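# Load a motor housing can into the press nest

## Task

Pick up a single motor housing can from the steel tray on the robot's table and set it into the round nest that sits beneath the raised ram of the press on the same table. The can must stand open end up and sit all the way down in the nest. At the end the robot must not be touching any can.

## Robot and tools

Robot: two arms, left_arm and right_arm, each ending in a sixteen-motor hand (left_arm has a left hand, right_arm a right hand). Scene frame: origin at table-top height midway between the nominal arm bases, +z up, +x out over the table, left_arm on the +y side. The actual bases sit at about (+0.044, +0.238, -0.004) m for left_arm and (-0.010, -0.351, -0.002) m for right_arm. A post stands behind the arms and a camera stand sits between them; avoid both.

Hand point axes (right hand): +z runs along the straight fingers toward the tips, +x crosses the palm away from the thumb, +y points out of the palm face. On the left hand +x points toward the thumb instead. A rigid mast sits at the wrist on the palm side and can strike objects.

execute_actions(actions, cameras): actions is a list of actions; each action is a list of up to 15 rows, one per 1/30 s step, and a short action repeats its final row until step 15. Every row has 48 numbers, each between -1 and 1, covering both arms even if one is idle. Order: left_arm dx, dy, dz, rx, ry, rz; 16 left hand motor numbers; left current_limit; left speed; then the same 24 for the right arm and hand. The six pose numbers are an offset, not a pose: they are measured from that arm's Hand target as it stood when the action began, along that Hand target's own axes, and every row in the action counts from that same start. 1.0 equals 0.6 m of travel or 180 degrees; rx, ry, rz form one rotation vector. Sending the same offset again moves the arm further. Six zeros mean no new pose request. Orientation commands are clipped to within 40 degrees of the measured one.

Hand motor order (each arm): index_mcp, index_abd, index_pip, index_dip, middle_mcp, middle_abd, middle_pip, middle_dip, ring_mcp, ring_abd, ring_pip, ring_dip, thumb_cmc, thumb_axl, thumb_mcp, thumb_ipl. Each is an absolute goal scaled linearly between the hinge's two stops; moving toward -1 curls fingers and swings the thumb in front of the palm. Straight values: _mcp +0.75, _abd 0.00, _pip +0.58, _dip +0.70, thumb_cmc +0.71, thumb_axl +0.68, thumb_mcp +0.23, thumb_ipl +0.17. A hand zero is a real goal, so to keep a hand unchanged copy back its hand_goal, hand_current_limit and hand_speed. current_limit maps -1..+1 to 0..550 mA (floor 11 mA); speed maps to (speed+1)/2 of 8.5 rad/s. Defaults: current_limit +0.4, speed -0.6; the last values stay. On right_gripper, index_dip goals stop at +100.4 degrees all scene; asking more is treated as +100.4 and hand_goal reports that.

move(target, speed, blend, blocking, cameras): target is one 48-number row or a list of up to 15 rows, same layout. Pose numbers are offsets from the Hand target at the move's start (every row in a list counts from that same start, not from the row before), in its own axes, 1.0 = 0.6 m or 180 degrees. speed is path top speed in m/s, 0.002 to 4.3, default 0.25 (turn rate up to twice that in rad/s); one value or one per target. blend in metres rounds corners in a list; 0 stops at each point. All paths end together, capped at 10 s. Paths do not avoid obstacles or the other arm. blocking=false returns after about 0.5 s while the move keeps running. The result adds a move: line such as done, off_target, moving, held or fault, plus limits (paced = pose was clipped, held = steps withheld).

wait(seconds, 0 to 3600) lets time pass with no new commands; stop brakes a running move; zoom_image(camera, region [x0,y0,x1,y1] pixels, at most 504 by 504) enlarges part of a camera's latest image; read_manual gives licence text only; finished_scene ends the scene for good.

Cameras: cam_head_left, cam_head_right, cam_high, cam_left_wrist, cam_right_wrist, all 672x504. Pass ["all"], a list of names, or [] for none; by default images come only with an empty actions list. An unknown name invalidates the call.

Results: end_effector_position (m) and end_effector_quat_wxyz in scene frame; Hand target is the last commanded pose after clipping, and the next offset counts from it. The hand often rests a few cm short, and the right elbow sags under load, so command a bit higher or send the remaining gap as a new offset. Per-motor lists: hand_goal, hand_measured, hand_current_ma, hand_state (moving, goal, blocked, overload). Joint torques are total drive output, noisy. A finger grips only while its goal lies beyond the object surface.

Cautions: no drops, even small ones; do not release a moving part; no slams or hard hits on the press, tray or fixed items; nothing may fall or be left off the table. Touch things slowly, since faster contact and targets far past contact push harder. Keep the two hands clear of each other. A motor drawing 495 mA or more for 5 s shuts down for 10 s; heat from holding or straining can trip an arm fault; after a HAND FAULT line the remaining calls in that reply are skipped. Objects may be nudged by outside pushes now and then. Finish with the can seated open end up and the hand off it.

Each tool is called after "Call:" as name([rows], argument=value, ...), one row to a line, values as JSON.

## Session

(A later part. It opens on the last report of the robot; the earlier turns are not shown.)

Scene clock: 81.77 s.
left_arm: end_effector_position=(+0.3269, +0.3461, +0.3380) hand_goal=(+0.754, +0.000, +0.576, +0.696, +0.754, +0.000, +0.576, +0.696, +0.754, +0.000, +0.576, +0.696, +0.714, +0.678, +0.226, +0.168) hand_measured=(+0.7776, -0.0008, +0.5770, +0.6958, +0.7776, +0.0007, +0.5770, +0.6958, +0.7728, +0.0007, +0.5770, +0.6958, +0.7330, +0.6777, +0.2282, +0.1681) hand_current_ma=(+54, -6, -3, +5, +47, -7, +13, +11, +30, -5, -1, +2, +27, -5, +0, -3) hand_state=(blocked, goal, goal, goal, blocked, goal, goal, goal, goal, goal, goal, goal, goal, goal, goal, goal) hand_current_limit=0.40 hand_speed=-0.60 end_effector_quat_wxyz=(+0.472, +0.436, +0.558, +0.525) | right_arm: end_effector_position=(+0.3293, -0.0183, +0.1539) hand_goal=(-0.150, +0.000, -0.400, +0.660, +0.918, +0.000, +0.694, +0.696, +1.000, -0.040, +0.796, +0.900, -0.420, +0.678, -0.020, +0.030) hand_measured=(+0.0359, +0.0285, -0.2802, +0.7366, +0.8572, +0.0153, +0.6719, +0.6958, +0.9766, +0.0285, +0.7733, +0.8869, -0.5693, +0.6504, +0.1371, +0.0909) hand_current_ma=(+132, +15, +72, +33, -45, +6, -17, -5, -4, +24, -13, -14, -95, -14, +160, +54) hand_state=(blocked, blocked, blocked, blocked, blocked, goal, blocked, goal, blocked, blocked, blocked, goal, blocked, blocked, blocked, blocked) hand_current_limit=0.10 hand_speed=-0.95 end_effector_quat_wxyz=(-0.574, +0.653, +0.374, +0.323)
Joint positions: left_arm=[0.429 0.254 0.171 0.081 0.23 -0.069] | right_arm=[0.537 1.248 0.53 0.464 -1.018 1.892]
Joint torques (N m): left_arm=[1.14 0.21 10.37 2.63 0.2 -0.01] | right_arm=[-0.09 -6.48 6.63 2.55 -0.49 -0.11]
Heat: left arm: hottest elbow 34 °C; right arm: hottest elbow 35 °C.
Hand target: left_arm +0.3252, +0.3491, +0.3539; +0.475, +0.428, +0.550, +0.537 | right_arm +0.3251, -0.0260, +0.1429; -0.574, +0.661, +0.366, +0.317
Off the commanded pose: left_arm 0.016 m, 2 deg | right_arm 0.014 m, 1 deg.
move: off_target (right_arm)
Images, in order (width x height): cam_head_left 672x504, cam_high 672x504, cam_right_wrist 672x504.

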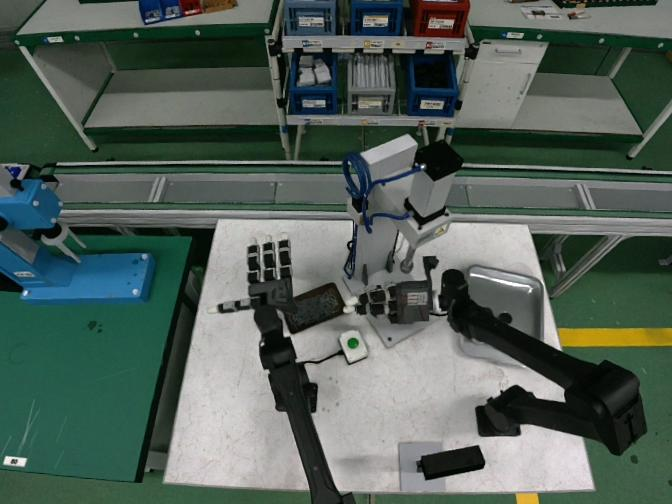

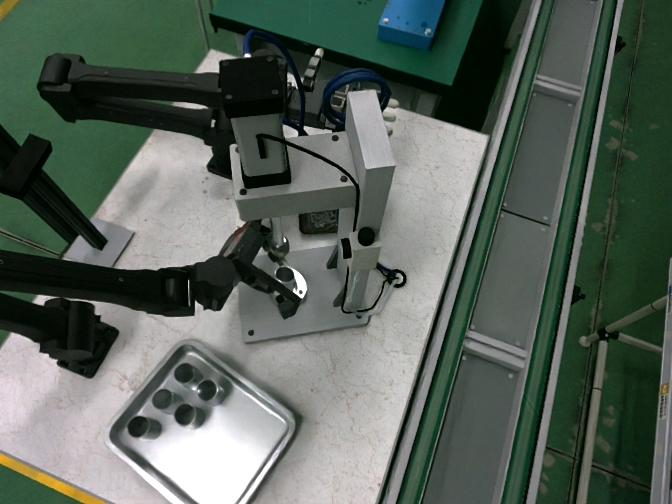

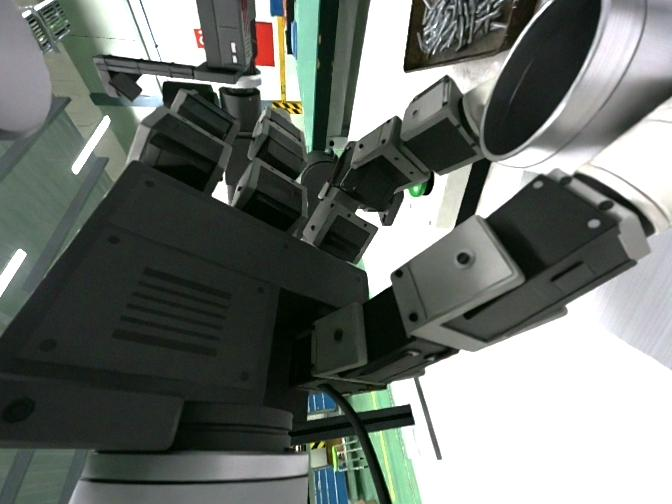

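Call:
move(target=[0,0,0,0,0,0,0.754,0,0.576,0.696,0.754,0,0.576,0.696,0.754,0,0.576,0.696,0.714,0.678,0.226,0.168,0.4,-0.6, -0.014,0.0088,0.0023,0,0,0,-0.17,0,-0.40,0.66,0.918,0,0.693,0.696,1.0,-0.04,0.796,0.9,-0.45,0.678,-0.04,0.03,0.1,-0.95], speed=0.03, cameras=["cam_high","cam_right_wrist"])

Call:
zoom_image(camera="cam_high", region=[255, 240, 325, 310])

Call:
zoom_image(camera="cam_right_wrist", region=[422, 0, 672, 250])

Scene clock: 82.90 s.
left_arm: end_effector_position=(+0.3269, +0.3461, +0.3380) hand_goal=(+0.754, +0.000, +0.576, +0.696, +0.754, +0.000, +0.576, +0.696, +0.754, +0.000, +0.576, +0.696, +0.714, +0.678, +0.226, +0.168) hand_measured=(+0.7776, +0.0007, +0.5770, +0.6958, +0.7776, +0.0007, +0.5770, +0.6958, +0.7740, -0.0008, +0.5770, +0.6958, +0.7330, +0.6777, +0.2282, +0.1681) hand_current_ma=(+56, -8, -6, +7, +39, -17, +12, +6, +33, -12, -3, +7, +32, -5, -7, +2) hand_state=(blocked, goal, goal, goal, blocked, goal, goal, goal, goal, goal, goal, goal, goal, goal, goal, goal) hand_current_limit=0.40 hand_speed=-0.60 end_effector_quat_wxyz=(+0.472, +0.436, +0.558, +0.525) | right_arm: end_effector_position=(+0.3287, -0.0189, +0.1538) hand_goal=(-0.170, +0.000, -0.400, +0.660, +0.918, +0.000, +0.694, +0.696, +1.000, -0.040, +0.796, +0.900, -0.450, +0.678, -0.040, +0.030) hand_measured=(+0.0359, +0.0256, -0.2814, +0.7366, +0.8572, +0.0153, +0.6706, +0.6958, +0.9766, +0.0285, +0.7733, +0.8869, -0.5693, +0.6504, +0.1371, +0.0909) hand_current_ma=(+152, +15, +64, +33, -44, +5, -20, -7, -2, +22, -12, -11, -71, -15, +180, +55) hand_state=(blocked, blocked, blocked, blocked, blocked, goal, blocked, goal, blocked, blocked, blocked, goal, blocked, blocked, blocked, blocked) hand_current_limit=0.10 hand_speed=-0.95 end_effector_quat_wxyz=(-0.574, +0.646, +0.378, +0.332)
Joint positions: left_arm=[0.429 0.254 0.171 0.081 0.23 -0.069] | right_arm=[0.536 1.252 0.517 0.502 -1.019 1.889]
Joint torques (N m): left_arm=[1.14 0.21 10.35 2.65 0.2 -0.01] | right_arm=[0.09 -4.37 6.49 2.62 -0.42 -0.07]
Heat: left arm: hottest elbow 34 °C; right arm: hottest elbow 35 °C.
Hand target: left_arm +0.3252, +0.3491, +0.3539; +0.475, +0.428, +0.550, +0.537 | right_arm +0.3253, -0.0260, +0.1331; -0.574, +0.661, +0.366, +0.317
Off the commanded pose: left_arm 0.016 m, 2 deg | right_arm 0.022 m, 3 deg.
move: off_target (right_arm)

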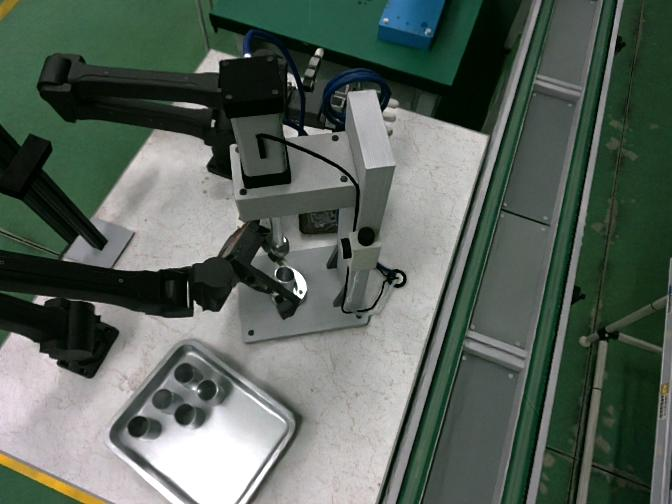

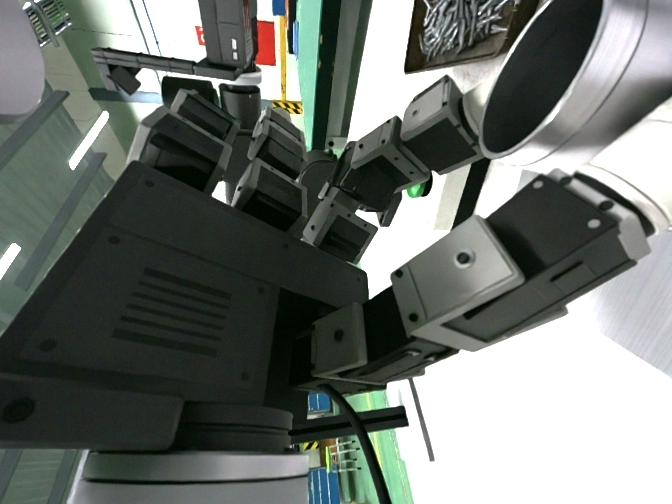

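Scaled by 7.200.

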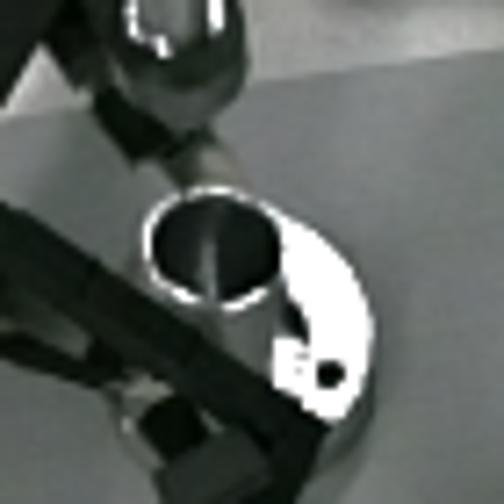

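Scaled by 2.016.

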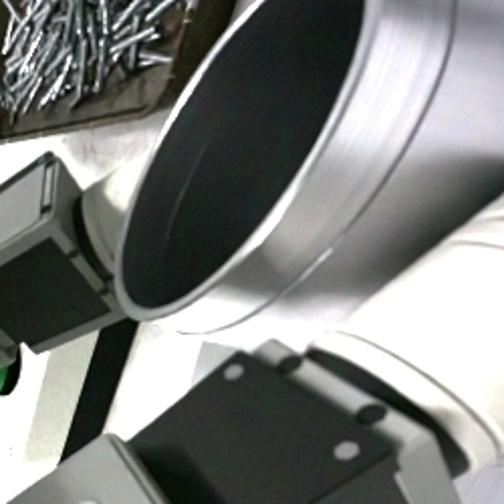

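Call:
move(target=[0,0,0,0,0,0,0.754,0,0.576,0.696,0.754,0,0.576,0.696,0.754,0,0.576,0.696,0.714,0.678,0.226,0.168,0.4,-0.6, 0.0107,-0.0144,-0.0039,0,0.0101,-0.0375,-0.17,0,-0.40,0.66,0.918,0,0.693,0.696,1.0,-0.04,0.796,0.9,-0.45,0.678,-0.04,0.03,0.1,-0.95], speed=0.03, cameras=["cam_high","cam_right_wrist"])

Call:
zoom_image(camera="cam_high", region=[255, 240, 325, 310])

Call:
zoom_image(camera="cam_right_wrist", region=[422, 0, 672, 250])

Scene clock: 85.93 s.
left_arm: end_effector_position=(+0.3269, +0.3461, +0.3380) hand_goal=(+0.754, +0.000, +0.576, +0.696, +0.754, +0.000, +0.576, +0.696, +0.754, +0.000, +0.576, +0.696, +0.714, +0.678, +0.226, +0.168) hand_measured=(+0.7764, +0.0007, +0.5757, +0.6958, +0.7776, +0.0007, +0.5770, +0.6958, +0.7728, -0.0008, +0.5770, +0.6958, +0.7330, +0.6777, +0.2282, +0.1672) hand_current_ma=(+48, -10, -11, +10, +42, -16, +11, +10, +36, -12, -1, +4, +28, -1, -13, +2) hand_state=(blocked, goal, goal, goal, blocked, goal, goal, goal, goal, goal, goal, goal, goal, goal, goal, goal) hand_current_limit=0.40 hand_speed=-0.60 end_effector_quat_wxyz=(+0.472, +0.436, +0.558, +0.525) | right_arm: end_effector_position=(+0.3267, -0.0244, +0.1512) hand_goal=(-0.170, +0.000, -0.400, +0.660, +0.918, +0.000, +0.694, +0.696, +1.000, -0.040, +0.796, +0.900, -0.450, +0.678, -0.040, +0.030) hand_measured=(+0.0347, +0.0227, -0.2802, +0.7366, +0.8608, +0.0153, +0.6706, +0.6958, +0.9766, +0.0285, +0.7733, +0.8869, -0.5680, +0.6514, +0.1371, +0.0909) hand_current_ma=(+153, +12, +66, +34, -40, +8, -20, -9, -3, +26, -10, -11, -66, -15, +177, +55) hand_state=(blocked, blocked, blocked, blocked, blocked, goal, blocked, goal, blocked, blocked, blocked, goal, blocked, blocked, blocked, blocked) hand_current_limit=0.10 hand_speed=-0.95 end_effector_quat_wxyz=(-0.561, +0.629, +0.397, +0.364)
Joint positions: left_arm=[0.429 0.254 0.171 0.081 0.23 -0.069] | right_arm=[0.536 1.252 0.47 0.581 -1.005 1.834]
Joint torques (N m): left_arm=[0.91 0.09 10.35 2.67 0.19 -0.01] | right_arm=[1.2 -6.01 6.49 2.82 -0.04 -0.16]
Heat: left arm: hottest elbow 34 °C; right arm: hottest elbow 35 °C.
Hand target: left_arm +0.3252, +0.3491, +0.3539; +0.475, +0.428, +0.550, +0.537 | right_arm +0.3213, -0.0270, +0.1433; -0.560, +0.633, +0.395, +0.361
Off the commanded pose: left_arm 0.016 m, 2 deg | right_arm 0.010 m, 1 deg.
move: done

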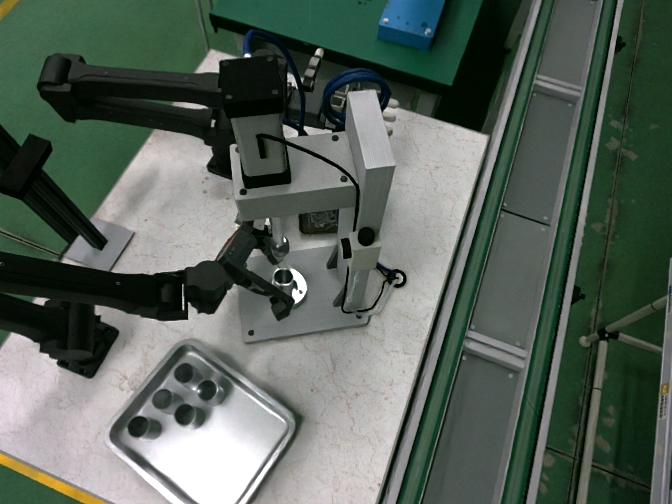

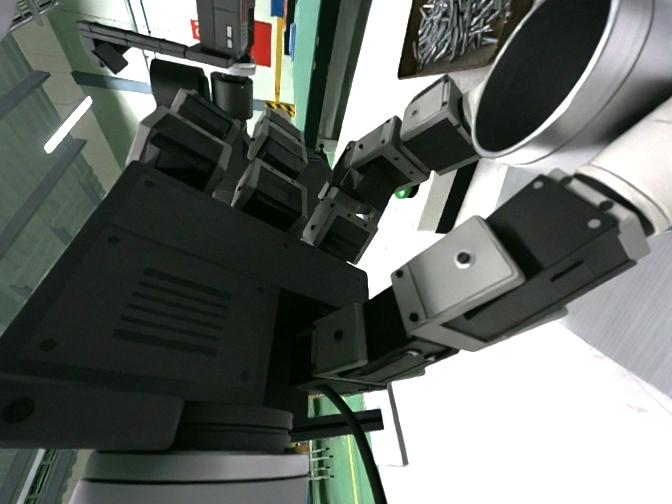

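Scaled by 7.200.

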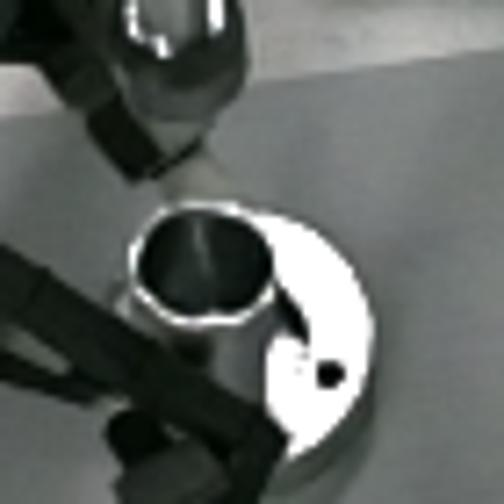

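Scaled by 2.016.

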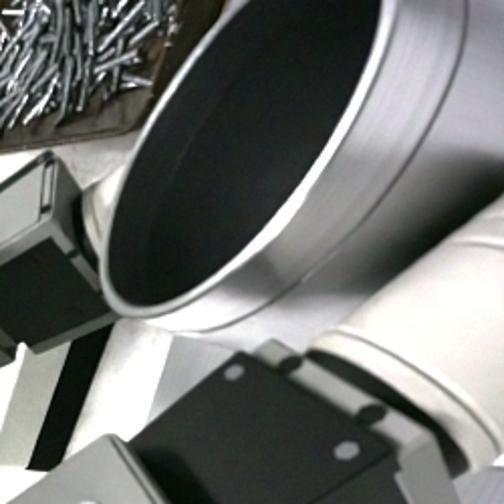

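Call:
move(target=[0,0,0,0,0,0,0.754,0,0.576,0.696,0.754,0,0.576,0.696,0.754,0,0.576,0.696,0.714,0.678,0.226,0.168,0.4,-0.6, 0.0556,-0.0052,0.0072,0,0,0,-0.17,0,-0.40,0.66,0.918,0,0.693,0.696,1.0,-0.04,0.796,0.9,-0.45,0.678,-0.04,0.03,0.1,-0.95], speed=0.04, cameras=["cam_high","cam_right_wrist"])

Call:
zoom_image(camera="cam_high", region=[255, 240, 325, 310])

Scene clock: 87.63 s.
left_arm: end_effector_position=(+0.3269, +0.3461, +0.3380) hand_goal=(+0.754, +0.000, +0.576, +0.696, +0.754, +0.000, +0.576, +0.696, +0.754, +0.000, +0.576, +0.696, +0.714, +0.678, +0.226, +0.168) hand_measured=(+0.7776, +0.0007, +0.5770, +0.6958, +0.7776, +0.0007, +0.5770, +0.6958, +0.7740, -0.0008, +0.5757, +0.6958, +0.7343, +0.6777, +0.2282, +0.1681) hand_current_ma=(+54, -3, -5, +1, +35, -11, +7, +5, +32, -9, -2, +7, +35, +0, -3, -2) hand_state=(blocked, goal, goal, goal, blocked, goal, goal, goal, goal, goal, goal, goal, goal, goal, goal, goal) hand_current_limit=0.40 hand_speed=-0.60 end_effector_quat_wxyz=(+0.472, +0.436, +0.558, +0.525) | right_arm: end_effector_position=(+0.3225, -0.0281, +0.1535) hand_goal=(-0.170, +0.000, -0.400, +0.660, +0.918, +0.000, +0.694, +0.696, +1.000, -0.040, +0.796, +0.900, -0.450, +0.678, -0.040, +0.030) hand_measured=(+0.0359, +0.0036, -0.2802, +0.7378, +0.8608, +0.0153, +0.6719, +0.6958, +0.9766, +0.0285, +0.7733, +0.8869, -0.5404, +0.6514, +0.1381, +0.0928) hand_current_ma=(+156, +11, +68, +34, -44, +5, -17, -4, -6, +23, -10, -14, -43, -13, +181, +56) hand_state=(blocked, goal, blocked, blocked, blocked, goal, blocked, goal, blocked, blocked, blocked, goal, blocked, blocked, blocked, blocked) hand_current_limit=0.10 hand_speed=-0.95 end_effector_quat_wxyz=(-0.559, +0.643, +0.390, +0.350)
Joint positions: left_arm=[0.429 0.254 0.171 0.081 0.23 -0.069] | right_arm=[0.536 1.211 0.48 0.488 -0.998 1.83]
Joint torques (N m): left_arm=[1.14 0.03 10.4 2.65 0.19 -0.01] | right_arm=[1.26 -6.36 12.3 1.89 -0.3 -0.11]
Heat: left arm: hottest elbow 34 °C; right arm: hottest elbow 35 °C.
Hand target: left_arm +0.3252, +0.3491, +0.3539; +0.475, +0.428, +0.550, +0.537 | right_arm +0.3329, -0.0193, +0.1741; -0.560, +0.633, +0.395, +0.361
Off the commanded pose: left_arm 0.016 m, 2 deg | right_arm 0.025 m, 2 deg.
move: off_target (right_arm)

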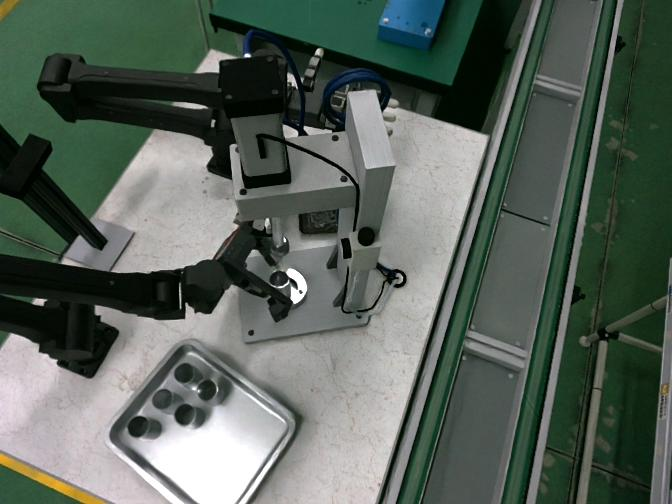

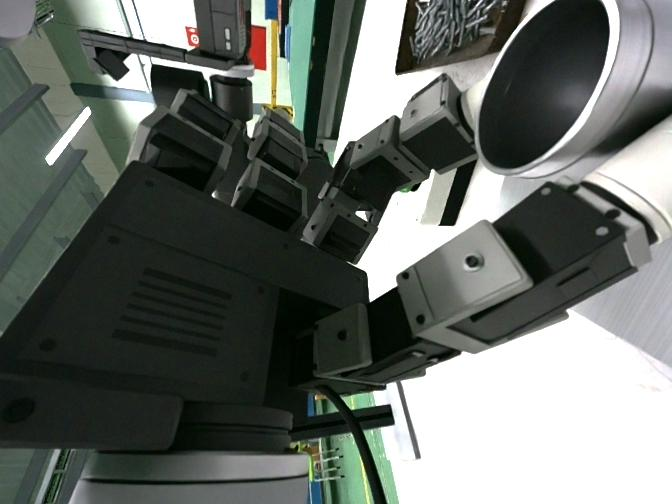

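Scaled by 7.200.

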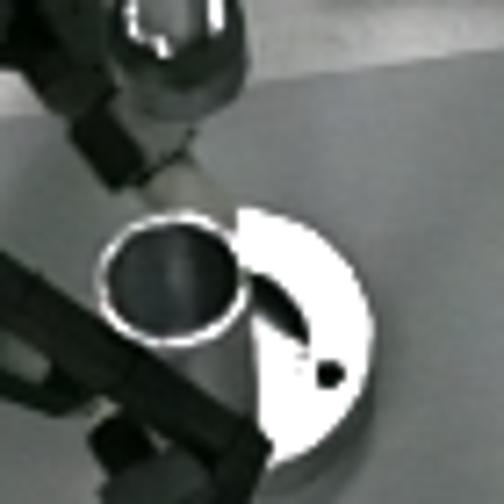

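Call:
move(target=[0,0,0,0,0,0,0.754,0,0.576,0.696,0.754,0,0.576,0.696,0.754,0,0.576,0.696,0.714,0.678,0.226,0.168,0.4,-0.6, 0.0317,0.0031,0.019,0,0,0,-0.17,0,-0.40,0.66,0.918,0,0.693,0.696,1.0,-0.04,0.796,0.9,-0.45,0.678,-0.04,0.03,0.1,-0.95], speed=0.04, cameras=["cam_high","cam_right_wrist"])

Call:
zoom_image(camera="cam_high", region=[255, 240, 325, 310])

Scene clock: 89.13 s.
left_arm: end_effector_position=(+0.3269, +0.3461, +0.3380) hand_goal=(+0.754, +0.000, +0.576, +0.696, +0.754, +0.000, +0.576, +0.696, +0.754, +0.000, +0.576, +0.696, +0.714, +0.678, +0.226, +0.168) hand_measured=(+0.7764, +0.0007, +0.5770, +0.6958, +0.7776, +0.0007, +0.5770, +0.6971, +0.7728, +0.0007, +0.5770, +0.6958, +0.7330, +0.6777, +0.2282, +0.1672) hand_current_ma=(+51, +1, -9, +8, +47, -10, +4, +8, +34, -1, +2, +3, +24, +2, -3, -5) hand_state=(blocked, goal, goal, goal, blocked, goal, goal, goal, goal, goal, goal, goal, goal, goal, goal, goal) hand_current_limit=0.40 hand_speed=-0.60 end_effector_quat_wxyz=(+0.472, +0.436, +0.558, +0.525) | right_arm: end_effector_position=(+0.3294, -0.0216, +0.1622) hand_goal=(-0.170, +0.000, -0.400, +0.660, +0.918, +0.000, +0.694, +0.696, +1.000, -0.040, +0.796, +0.900, -0.450, +0.678, -0.040, +0.030) hand_measured=(+0.0359, +0.0402, -0.2776, +0.7366, +0.8608, +0.0153, +0.6719, +0.6958, +0.9766, +0.0285, +0.7733, +0.8869, -0.4500, +0.6630, +0.1381, +0.0947) hand_current_ma=(+155, +16, +71, +38, -42, +4, -18, -5, +0, +19, -11, -14, +5, -8, +183, +58) hand_state=(blocked, blocked, blocked, blocked, blocked, goal, blocked, goal, blocked, blocked, blocked, goal, goal, goal, blocked, blocked) hand_current_limit=0.10 hand_speed=-0.95 end_effector_quat_wxyz=(-0.557, +0.648, +0.387, +0.347)
Joint positions: left_arm=[0.429 0.254 0.171 0.081 0.23 -0.069] | right_arm=[0.546 1.211 0.52 0.437 -0.983 1.833]
Joint torques (N m): left_arm=[0.97 0.15 10.35 2.61 0.2 -0.01] | right_arm=[1.96 -5.83 13.93 2.18 -0.26 -0.07]
Heat: left arm: hottest elbow 34 °C; right arm: hottest elbow 35 °C.
Hand target: left_arm +0.3252, +0.3491, +0.3539; +0.475, +0.428, +0.550, +0.537 | right_arm +0.3428, -0.0062, +0.1891; -0.560, +0.633, +0.395, +0.361
Off the commanded pose: left_arm 0.016 m, 2 deg | right_arm 0.034 m, 3 deg.
move: off_target (right_arm)

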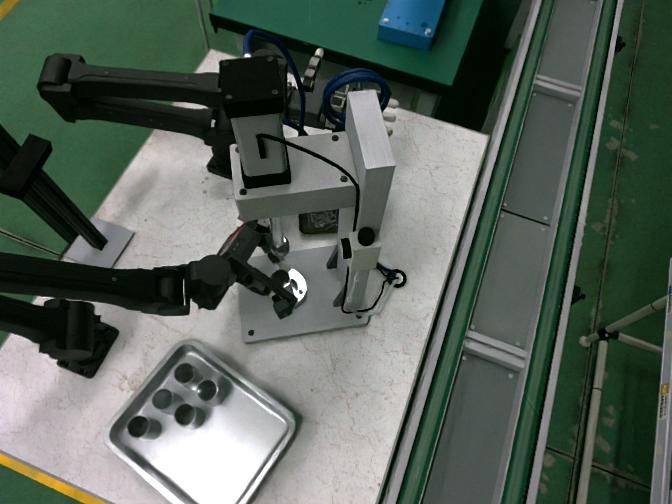

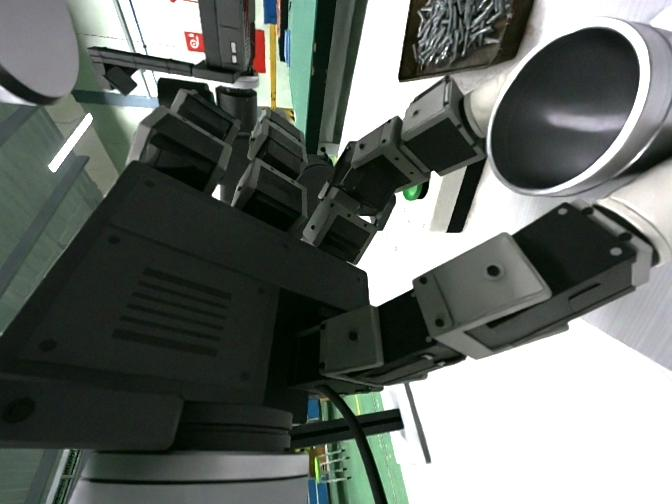

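Scaled by 7.200.

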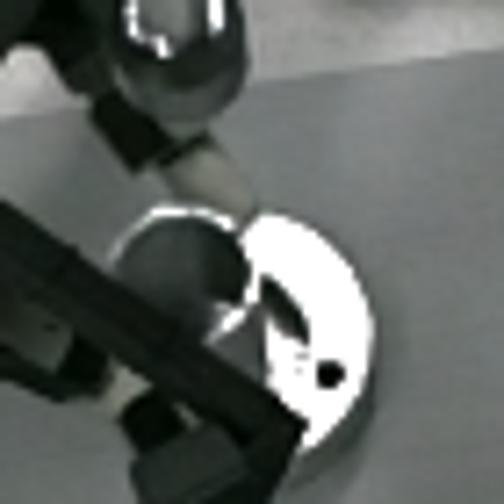

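Call:
move(target=[0,0,0,0,0,0,0.754,0,0.576,0.696,0.754,0,0.576,0.696,0.754,0,0.576,0.696,0.714,0.678,0.226,0.168,0.4,-0.6, 0.0023,0.004,0.0216,0,0.0058,-0.0215,-0.17,0,-0.40,0.66,0.918,0,0.693,0.696,1.0,-0.04,0.796,0.9,-0.50,0.678,-0.04,0.03,0.1,-0.95], speed=0.04, cameras=["cam_high","cam_right_wrist"])

Call:
zoom_image(camera="cam_high", region=[255, 240, 325, 310])

Call:
zoom_image(camera="cam_right_wrist", region=[422, 0, 672, 250])

Scene clock: 90.97 s.
left_arm: end_effector_position=(+0.3269, +0.3461, +0.3380) hand_goal=(+0.754, +0.000, +0.576, +0.696, +0.754, +0.000, +0.576, +0.696, +0.754, +0.000, +0.576, +0.696, +0.714, +0.678, +0.226, +0.168) hand_measured=(+0.7764, -0.0008, +0.5770, +0.6971, +0.7776, +0.0007, +0.5770, +0.6971, +0.7740, -0.0008, +0.5770, +0.6958, +0.7343, +0.6777, +0.2282, +0.1672) hand_current_ma=(+49, -12, -10, +3, +42, -10, +12, +8, +33, -5, +1, +8, +34, -2, -5, +1) hand_state=(blocked, goal, goal, goal, blocked, goal, goal, goal, goal, goal, goal, goal, goal, goal, goal, goal) hand_current_limit=0.40 hand_speed=-0.60 end_effector_quat_wxyz=(+0.472, +0.436, +0.558, +0.525) | right_arm: end_effector_position=(+0.3305, -0.0100, +0.1600) hand_goal=(-0.170, +0.000, -0.400, +0.660, +0.918, +0.000, +0.694, +0.696, +1.000, -0.040, +0.796, +0.900, -0.500, +0.678, -0.040, +0.030) hand_measured=(+0.0359, +0.0402, -0.2776, +0.7366, +0.8608, +0.0153, +0.6719, +0.6958, +0.9766, +0.0285, +0.7733, +0.8869, -0.4650, +0.6725, +0.1381, +0.0947) hand_current_ma=(+157, +20, +70, +34, -43, +6, -18, -6, -2, +20, -11, -17, +25, -5, +177, +61) hand_state=(blocked, blocked, blocked, blocked, blocked, goal, blocked, goal, blocked, blocked, blocked, goal, blocked, moving, blocked, blocked) hand_current_limit=0.10 hand_speed=-0.95 end_effector_quat_wxyz=(-0.552, +0.641, +0.394, +0.359)
Joint positions: left_arm=[0.429 0.254 0.171 0.081 0.23 -0.069] | right_arm=[0.578 1.242 0.52 0.493 -0.946 1.827]
Joint torques (N m): left_arm=[0.97 0.15 10.37 2.65 0.19 -0.02] | right_arm=[1.9 -5.6 13.11 3.3 -0.22 -0.35]
Heat: left arm: hottest elbow 34 °C; right arm: hottest elbow 35 °C.
Hand target: left_arm +0.3252, +0.3491, +0.3539; +0.475, +0.428, +0.550, +0.537 | right_arm +0.3457, +0.0066, +0.1878; -0.551, +0.616, +0.411, +0.385
Off the commanded pose: left_arm 0.016 m, 2 deg | right_arm 0.036 m, 5 deg.
move: off_target (right_arm)

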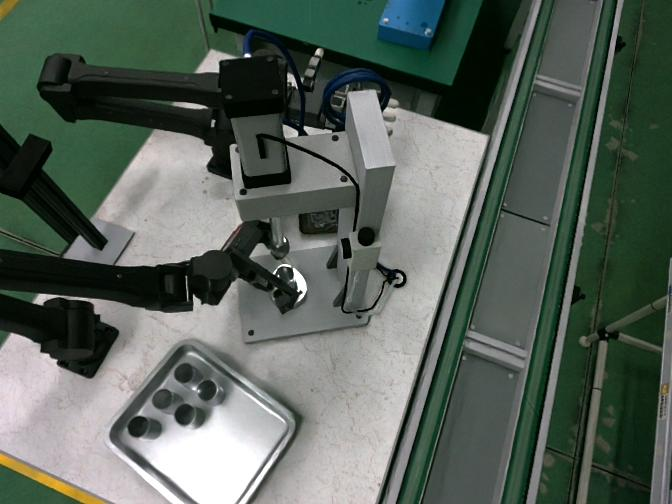

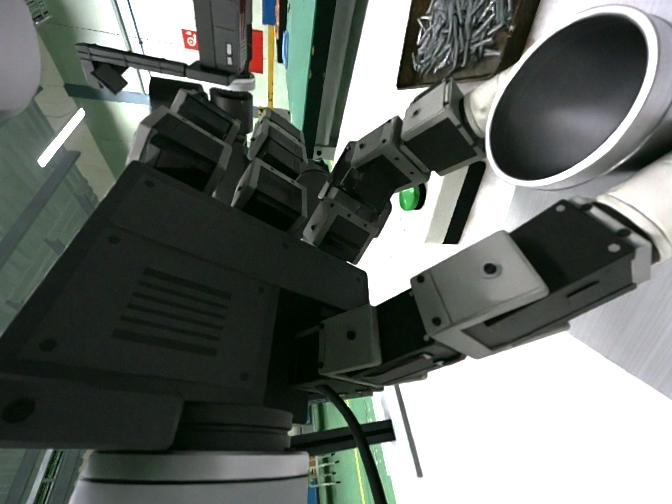

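Scaled by 7.200.

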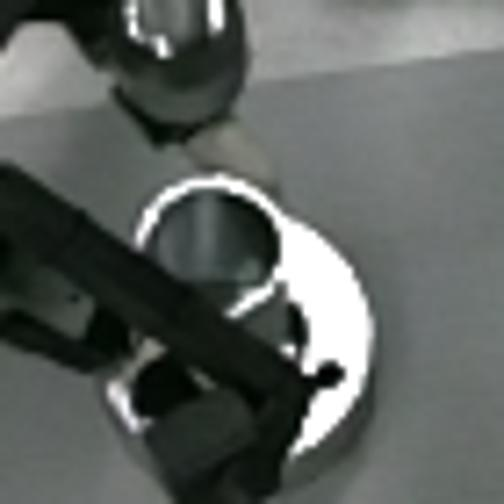

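Scaled by 2.016.

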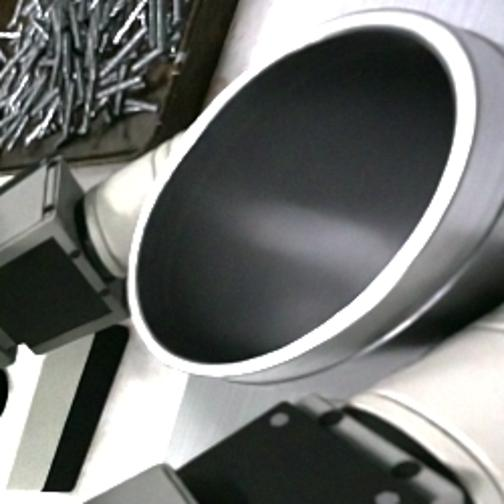

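Call:
move(target=[0,0,0,0,0,0,0.754,0,0.576,0.696,0.754,0,0.576,0.696,0.754,0,0.576,0.696,0.714,0.678,0.226,0.168,0.4,-0.6, -0.0097,0.003,0.0063,-0.0141,-0.0292,-0.0078,-0.17,0,-0.40,0.66,0.918,0,0.693,0.696,1.0,-0.04,0.796,0.9,-0.52,0.678,-0.04,0.03,0.1,-0.95], speed=0.04, cameras=["cam_high","cam_right_wrist"])

Call:
zoom_image(camera="cam_high", region=[255, 240, 325, 310])

Call:
zoom_image(camera="cam_right_wrist", region=[422, 0, 672, 250])

Scene clock: 93.37 s.
left_arm: end_effector_position=(+0.3269, +0.3461, +0.3380) hand_goal=(+0.754, +0.000, +0.576, +0.696, +0.754, +0.000, +0.576, +0.696, +0.754, +0.000, +0.576, +0.696, +0.714, +0.678, +0.226, +0.168) hand_measured=(+0.7764, +0.0007, +0.5770, +0.6958, +0.7776, +0.0007, +0.5770, +0.6958, +0.7740, +0.0007, +0.5770, +0.6958, +0.7330, +0.6767, +0.2282, +0.1672) hand_current_ma=(+53, -11, -9, +5, +45, -14, +12, +9, +35, -6, +0, +5, +34, -3, -2, +2) hand_state=(blocked, goal, goal, goal, blocked, goal, goal, goal, goal, goal, goal, goal, goal, goal, goal, goal) hand_current_limit=0.40 hand_speed=-0.60 end_effector_quat_wxyz=(+0.472, +0.436, +0.558, +0.525) | right_arm: end_effector_position=(+0.3336, -0.0044, +0.1512) hand_goal=(-0.170, +0.000, -0.400, +0.660, +0.918, +0.000, +0.694, +0.696, +1.000, -0.040, +0.796, +0.900, -0.520, +0.678, -0.040, +0.030) hand_measured=(+0.0359, -0.0052, -0.2789, +0.7366, +0.8608, +0.0153, +0.6706, +0.6958, +0.9766, +0.0285, +0.7733, +0.8869, -0.4587, +0.6777, +0.1371, +0.0947) hand_current_ma=(+152, +6, +62, +34, -40, +9, -20, -8, -3, +24, -11, -14, +42, +0, +179, +58) hand_state=(blocked, goal, blocked, blocked, blocked, goal, blocked, goal, blocked, blocked, blocked, goal, blocked, goal, blocked, blocked) hand_current_limit=0.10 hand_speed=-0.95 end_effector_quat_wxyz=(-0.513, +0.659, +0.423, +0.351)
Joint positions: left_arm=[0.429 0.254 0.171 0.081 0.23 -0.069] | right_arm=[0.612 1.241 0.565 0.31 -0.887 1.681]
Joint torques (N m): left_arm=[1.08 0.09 10.4 2.65 0.2 -0.01] | right_arm=[1.96 -7.71 13.49 2.11 -0.28 -0.24]
Heat: left arm: hottest elbow 34 °C; right arm: hottest elbow 36 °C.
Hand target: left_arm +0.3252, +0.3491, +0.3539; +0.475, +0.428, +0.550, +0.537 | right_arm +0.3454, +0.0099, +0.1815; -0.513, +0.640, +0.435, +0.372
Off the commanded pose: left_arm 0.016 m, 2 deg | right_arm 0.035 m, 4 deg.
move: off_target (right_arm)

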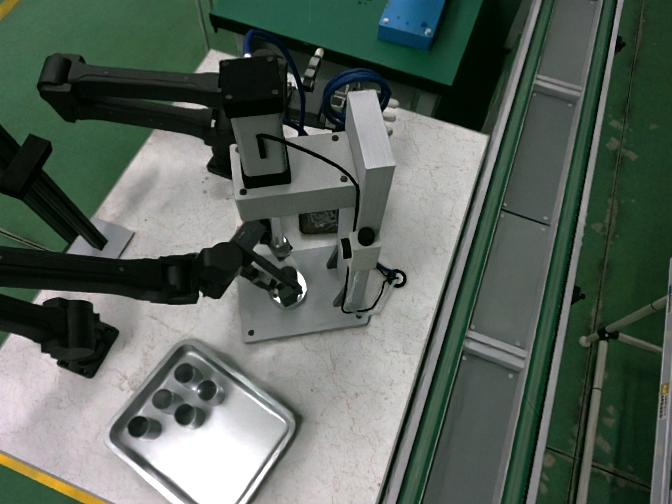

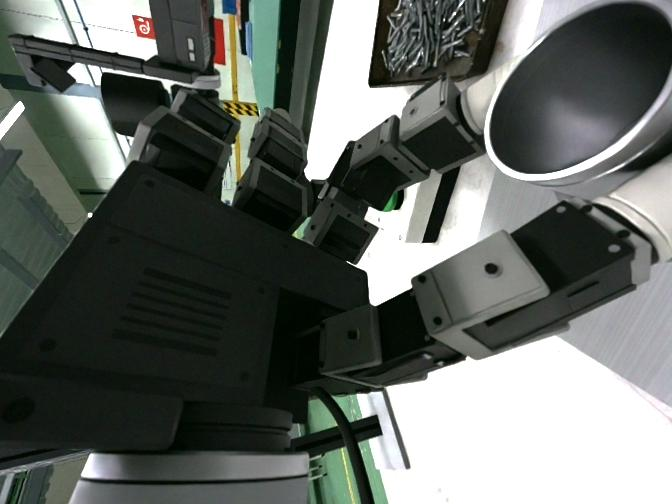

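Scaled by 7.200.

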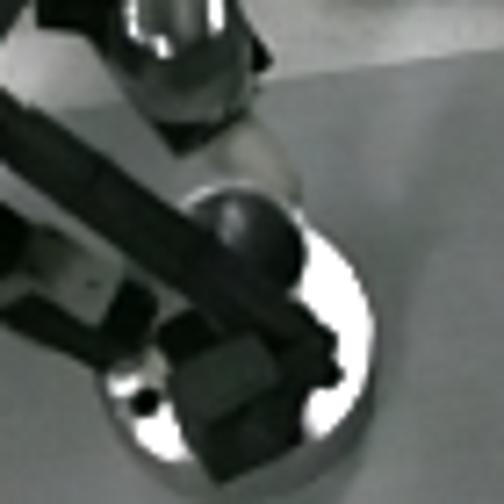

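Scaled by 2.016.

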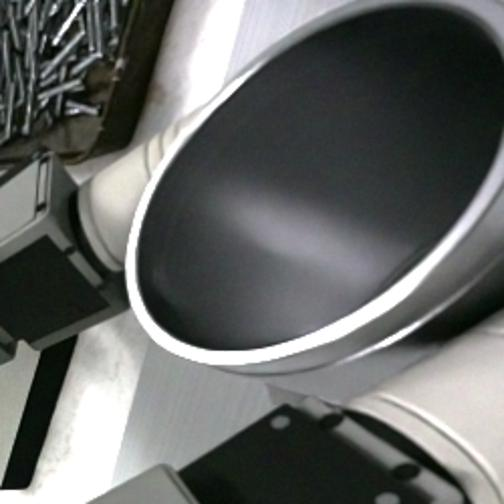

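Call:
zoom_image(camera="cam_high", region=[270, 255, 310, 305])

Call:
execute_actions(actions=[])

Call:
zoom_image(camera="cam_head_left", region=[340, 220, 480, 360])

Scaled by 10.080.

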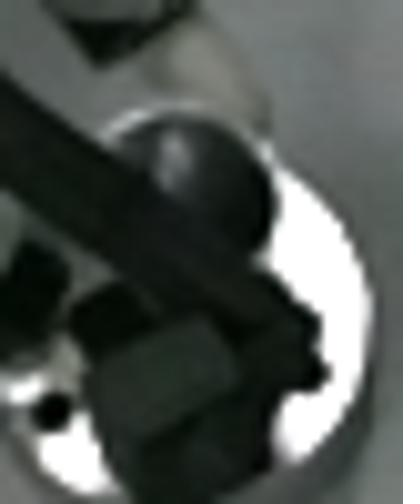

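Scene clock: 93.53 s.
left_arm: end_effector_position=(+0.3269, +0.3461, +0.3380) hand_goal=(+0.754, +0.000, +0.576, +0.696, +0.754, +0.000, +0.576, +0.696, +0.754, +0.000, +0.576, +0.696, +0.714, +0.678, +0.226, +0.168) hand_measured=(+0.7764, -0.0008, +0.5770, +0.6958, +0.7776, -0.0008, +0.5770, +0.6958, +0.7740, +0.0007, +0.5770, +0.6971, +0.7343, +0.6767, +0.2282, +0.1681) hand_current_ma=(+46, -1, -6, +12, +45, -13, +16, +6, +30, -13, +2, +5, +33, -6, +0, -3) hand_state=(blocked, goal, goal, goal, blocked, goal, goal, goal, goal, goal, goal, goal, goal, goal, goal, goal) hand_current_limit=0.40 hand_speed=-0.60 end_effector_quat_wxyz=(+0.472, +0.436, +0.558, +0.525) | right_arm: end_effector_position=(+0.3336, -0.0044, +0.1511) hand_goal=(-0.170, +0.000, -0.400, +0.660, +0.918, +0.000, +0.694, +0.696, +1.000, -0.040, +0.796, +0.900, -0.520, +0.678, -0.040, +0.030) hand_measured=(+0.0359, -0.0052, -0.2776, +0.7366, +0.8608, +0.0153, +0.6719, +0.6958, +0.9766, +0.0285, +0.7733, +0.8869, -0.4587, +0.6777, +0.1371, +0.0947) hand_current_ma=(+155, +5, +69, +37, -40, +5, -23, -4, -4, +22, -15, -16, +41, +1, +181, +58) hand_state=(blocked, goal, blocked, blocked, blocked, goal, blocked, goal, blocked, blocked, blocked, goal, blocked, goal, blocked, blocked) hand_current_limit=0.10 hand_speed=-0.95 end_effector_quat_wxyz=(-0.513, +0.659, +0.423, +0.351)
Joint positions: left_arm=[0.429 0.254 0.171 0.081 0.23 -0.069] | right_arm=[0.612 1.241 0.565 0.31 -0.887 1.681]
Joint velocities: within noise
Joint torques (N m): left_arm=[0.97 0.15 10.36 2.67 0.18 -0.01] | right_arm=[1.96 -7.77 13.49 2.09 -0.28 -0.23]
Heat: left arm: hottest elbow 34 °C; right arm: hottest elbow 36 °C.
Hand target: left_arm +0.3252, +0.3491, +0.3539; +0.475, +0.428, +0.550, +0.537 | right_arm +0.3453, +0.0099, +0.1814; -0.513, +0.640, +0.435, +0.372
Off the commanded pose: left_arm 0.016 m, 2 deg | right_arm 0.036 m, 4 deg.

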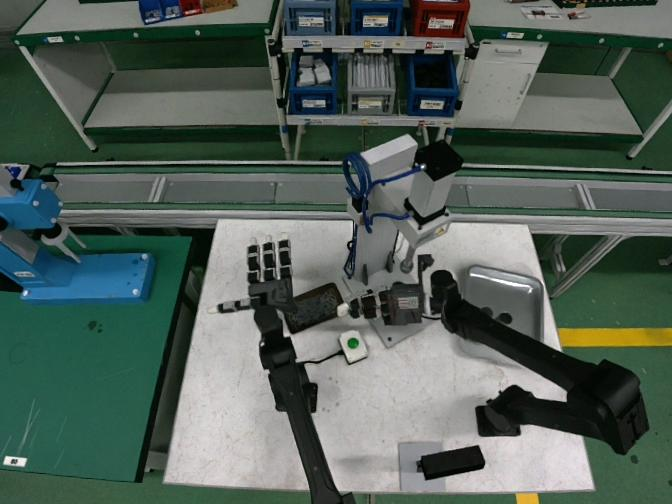

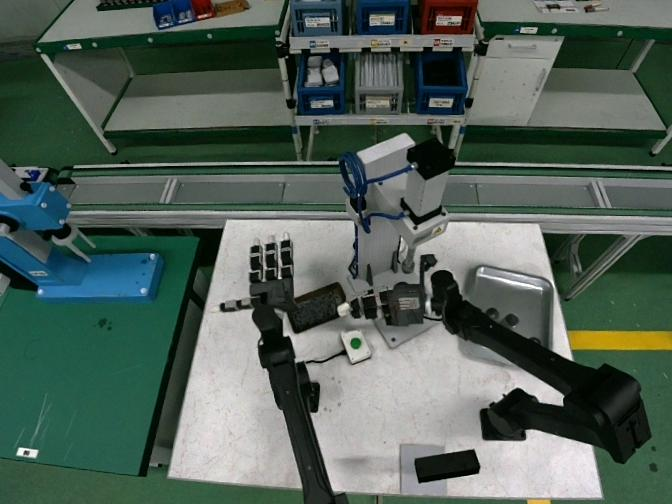

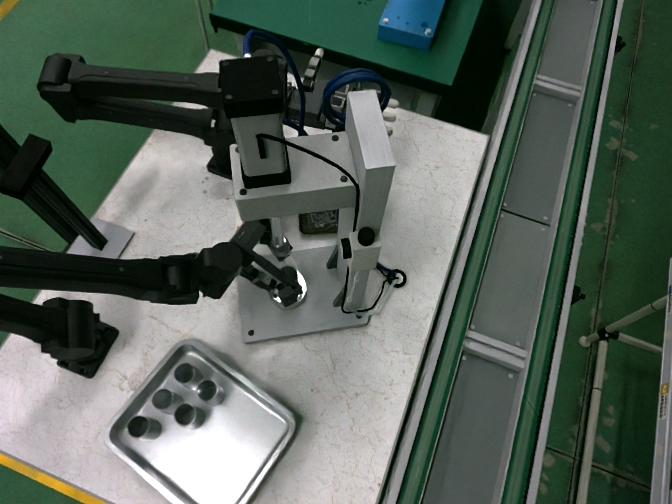

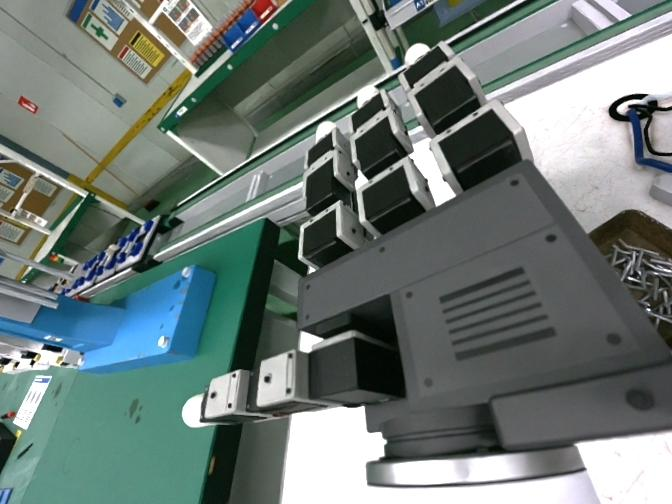

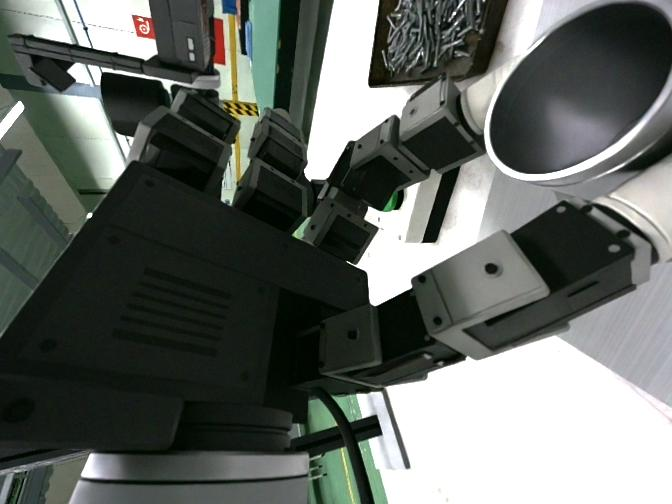

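Scaled by 3.600.

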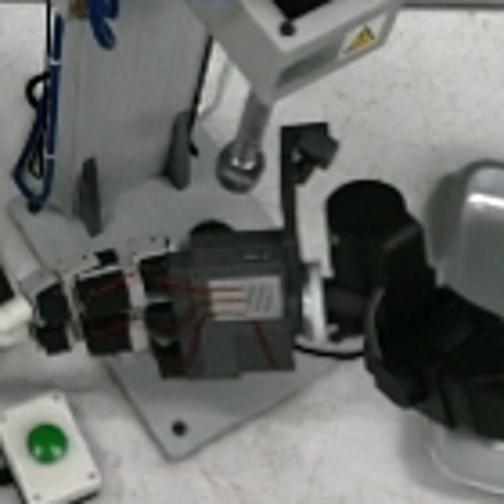

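Call:
move([
  [0,0,0,0,0,0,0.754,0,0.576,0.696,0.754,0,0.576,0.696,0.754,0,0.576,0.696,0.714,0.678,0.226,0.168,0.4,-0.6, -0.0038,-0.0085,-0.0038,0,0,0,-0.17,0,-0.40,0.66,0.918,0,0.693,0.696,1.0,-0.04,0.796,0.9,-0.52,0.678,-0.04,0.03,0.1,-0.95],
  [0,0,0,0,0,0,0.754,0,0.576,0.696,0.754,0,0.576,0.696,0.754,0,0.576,0.696,0.714,0.678,0.226,0.168,0.4,-0.6, -0.0523,-0.0135,-0.011,0,0,0,-0.17,0,-0.40,0.66,0.918,0,0.693,0.696,1.0,-0.04,0.796,0.9,-0.52,0.678,-0.04,0.03,0.1,-0.95],
], speed=0.04, cameras=["cam_high","cam_right_wrist","cam_head_left"])

Call:
zoom_image(camera="cam_high", region=[270, 255, 310, 305])

Call:
zoom_image(camera="cam_head_left", region=[370, 260, 430, 320])

Scene clock: 96.13 s.
left_arm: end_effector_position=(+0.3269, +0.3461, +0.3380) hand_goal=(+0.754, +0.000, +0.576, +0.696, +0.754, +0.000, +0.576, +0.696, +0.754, +0.000, +0.576, +0.696, +0.714, +0.678, +0.226, +0.168) hand_measured=(+0.7764, +0.0007, +0.5770, +0.6958, +0.7776, -0.0008, +0.5770, +0.6958, +0.7740, -0.0008, +0.5770, +0.6958, +0.7343, +0.6777, +0.2282, +0.1672) hand_current_ma=(+51, -11, -13, +10, +40, -15, +15, +2, +33, -8, +0, +3, +36, -1, +0, +1) hand_state=(blocked, goal, goal, goal, blocked, goal, goal, goal, goal, goal, goal, goal, goal, goal, goal, goal) hand_current_limit=0.40 hand_speed=-0.60 end_effector_quat_wxyz=(+0.472, +0.436, +0.558, +0.525) | right_arm: end_effector_position=(+0.3314, -0.0038, +0.1562) hand_goal=(-0.170, +0.000, -0.400, +0.660, +0.918, +0.000, +0.694, +0.696, +1.000, -0.040, +0.796, +0.900, -0.520, +0.678, -0.040, +0.030) hand_measured=(+0.0347, +0.0109, -0.2789, +0.7366, +0.8632, +0.0153, +0.6706, +0.6971, +0.9766, +0.0285, +0.7733, +0.8869, -0.4386, +0.6820, +0.1361, +0.0938) hand_current_ma=(+153, +9, +68, +34, -38, +8, -23, -5, +0, +23, -12, -13, +55, +2, +179, +58) hand_state=(blocked, goal, blocked, blocked, blocked, goal, blocked, goal, blocked, blocked, blocked, goal, blocked, goal, blocked, blocked) hand_current_limit=0.10 hand_speed=-0.95 end_effector_quat_wxyz=(-0.513, +0.647, +0.428, +0.368)
Joint positions: left_arm=[0.429 0.254 0.171 0.081 0.23 -0.069] | right_arm=[0.618 1.232 0.544 0.363 -0.88 1.681]
Joint torques (N m): left_arm=[1.08 0.09 10.33 2.66 0.19 -0.01] | right_arm=[1.96 -6.83 7.87 3.26 -0.29 -0.24]
Heat: left arm: hottest elbow 34 °C; right arm: hottest elbow 36 °C.
Hand target: left_arm +0.3252, +0.3491, +0.3539; +0.475, +0.428, +0.550, +0.537 | right_arm +0.3267, -0.0014, +0.1564; -0.513, +0.640, +0.435, +0.372
Off the commanded pose: left_arm 0.016 m, 2 deg | right_arm 0.005 m, 1 deg.
move: done
Images, in order (width x height): cam_head_left 672x504, cam_high 672x504, cam_right_wrist 672x504.

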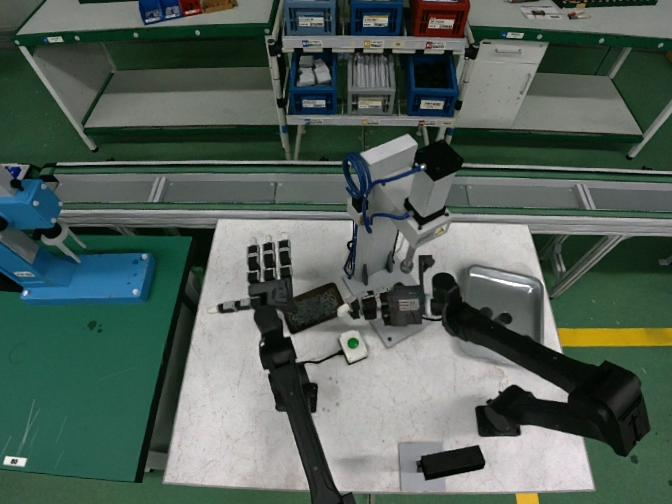

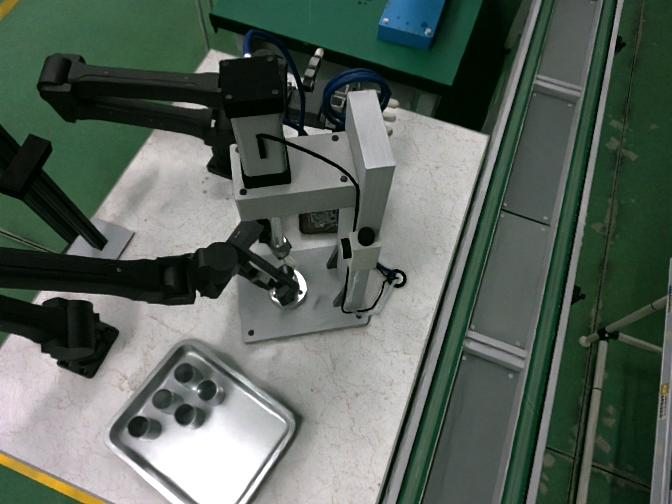

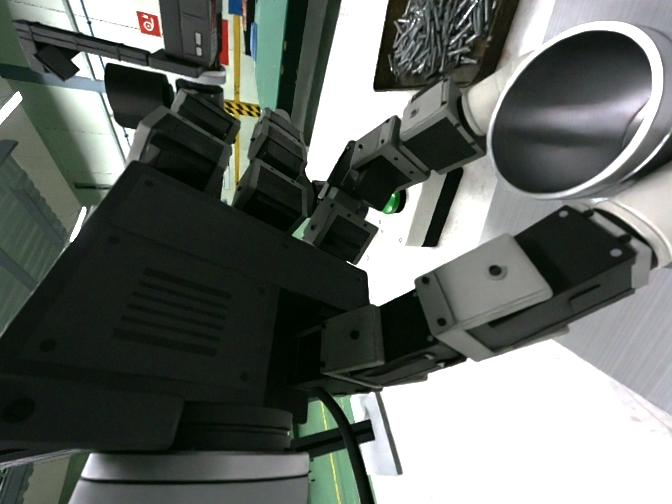

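Scaled by 10.080.

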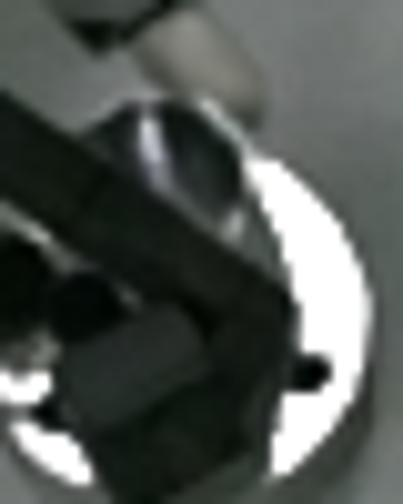

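Scaled by 8.400.

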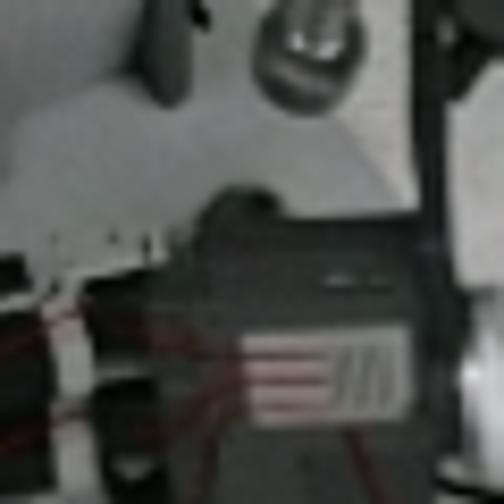

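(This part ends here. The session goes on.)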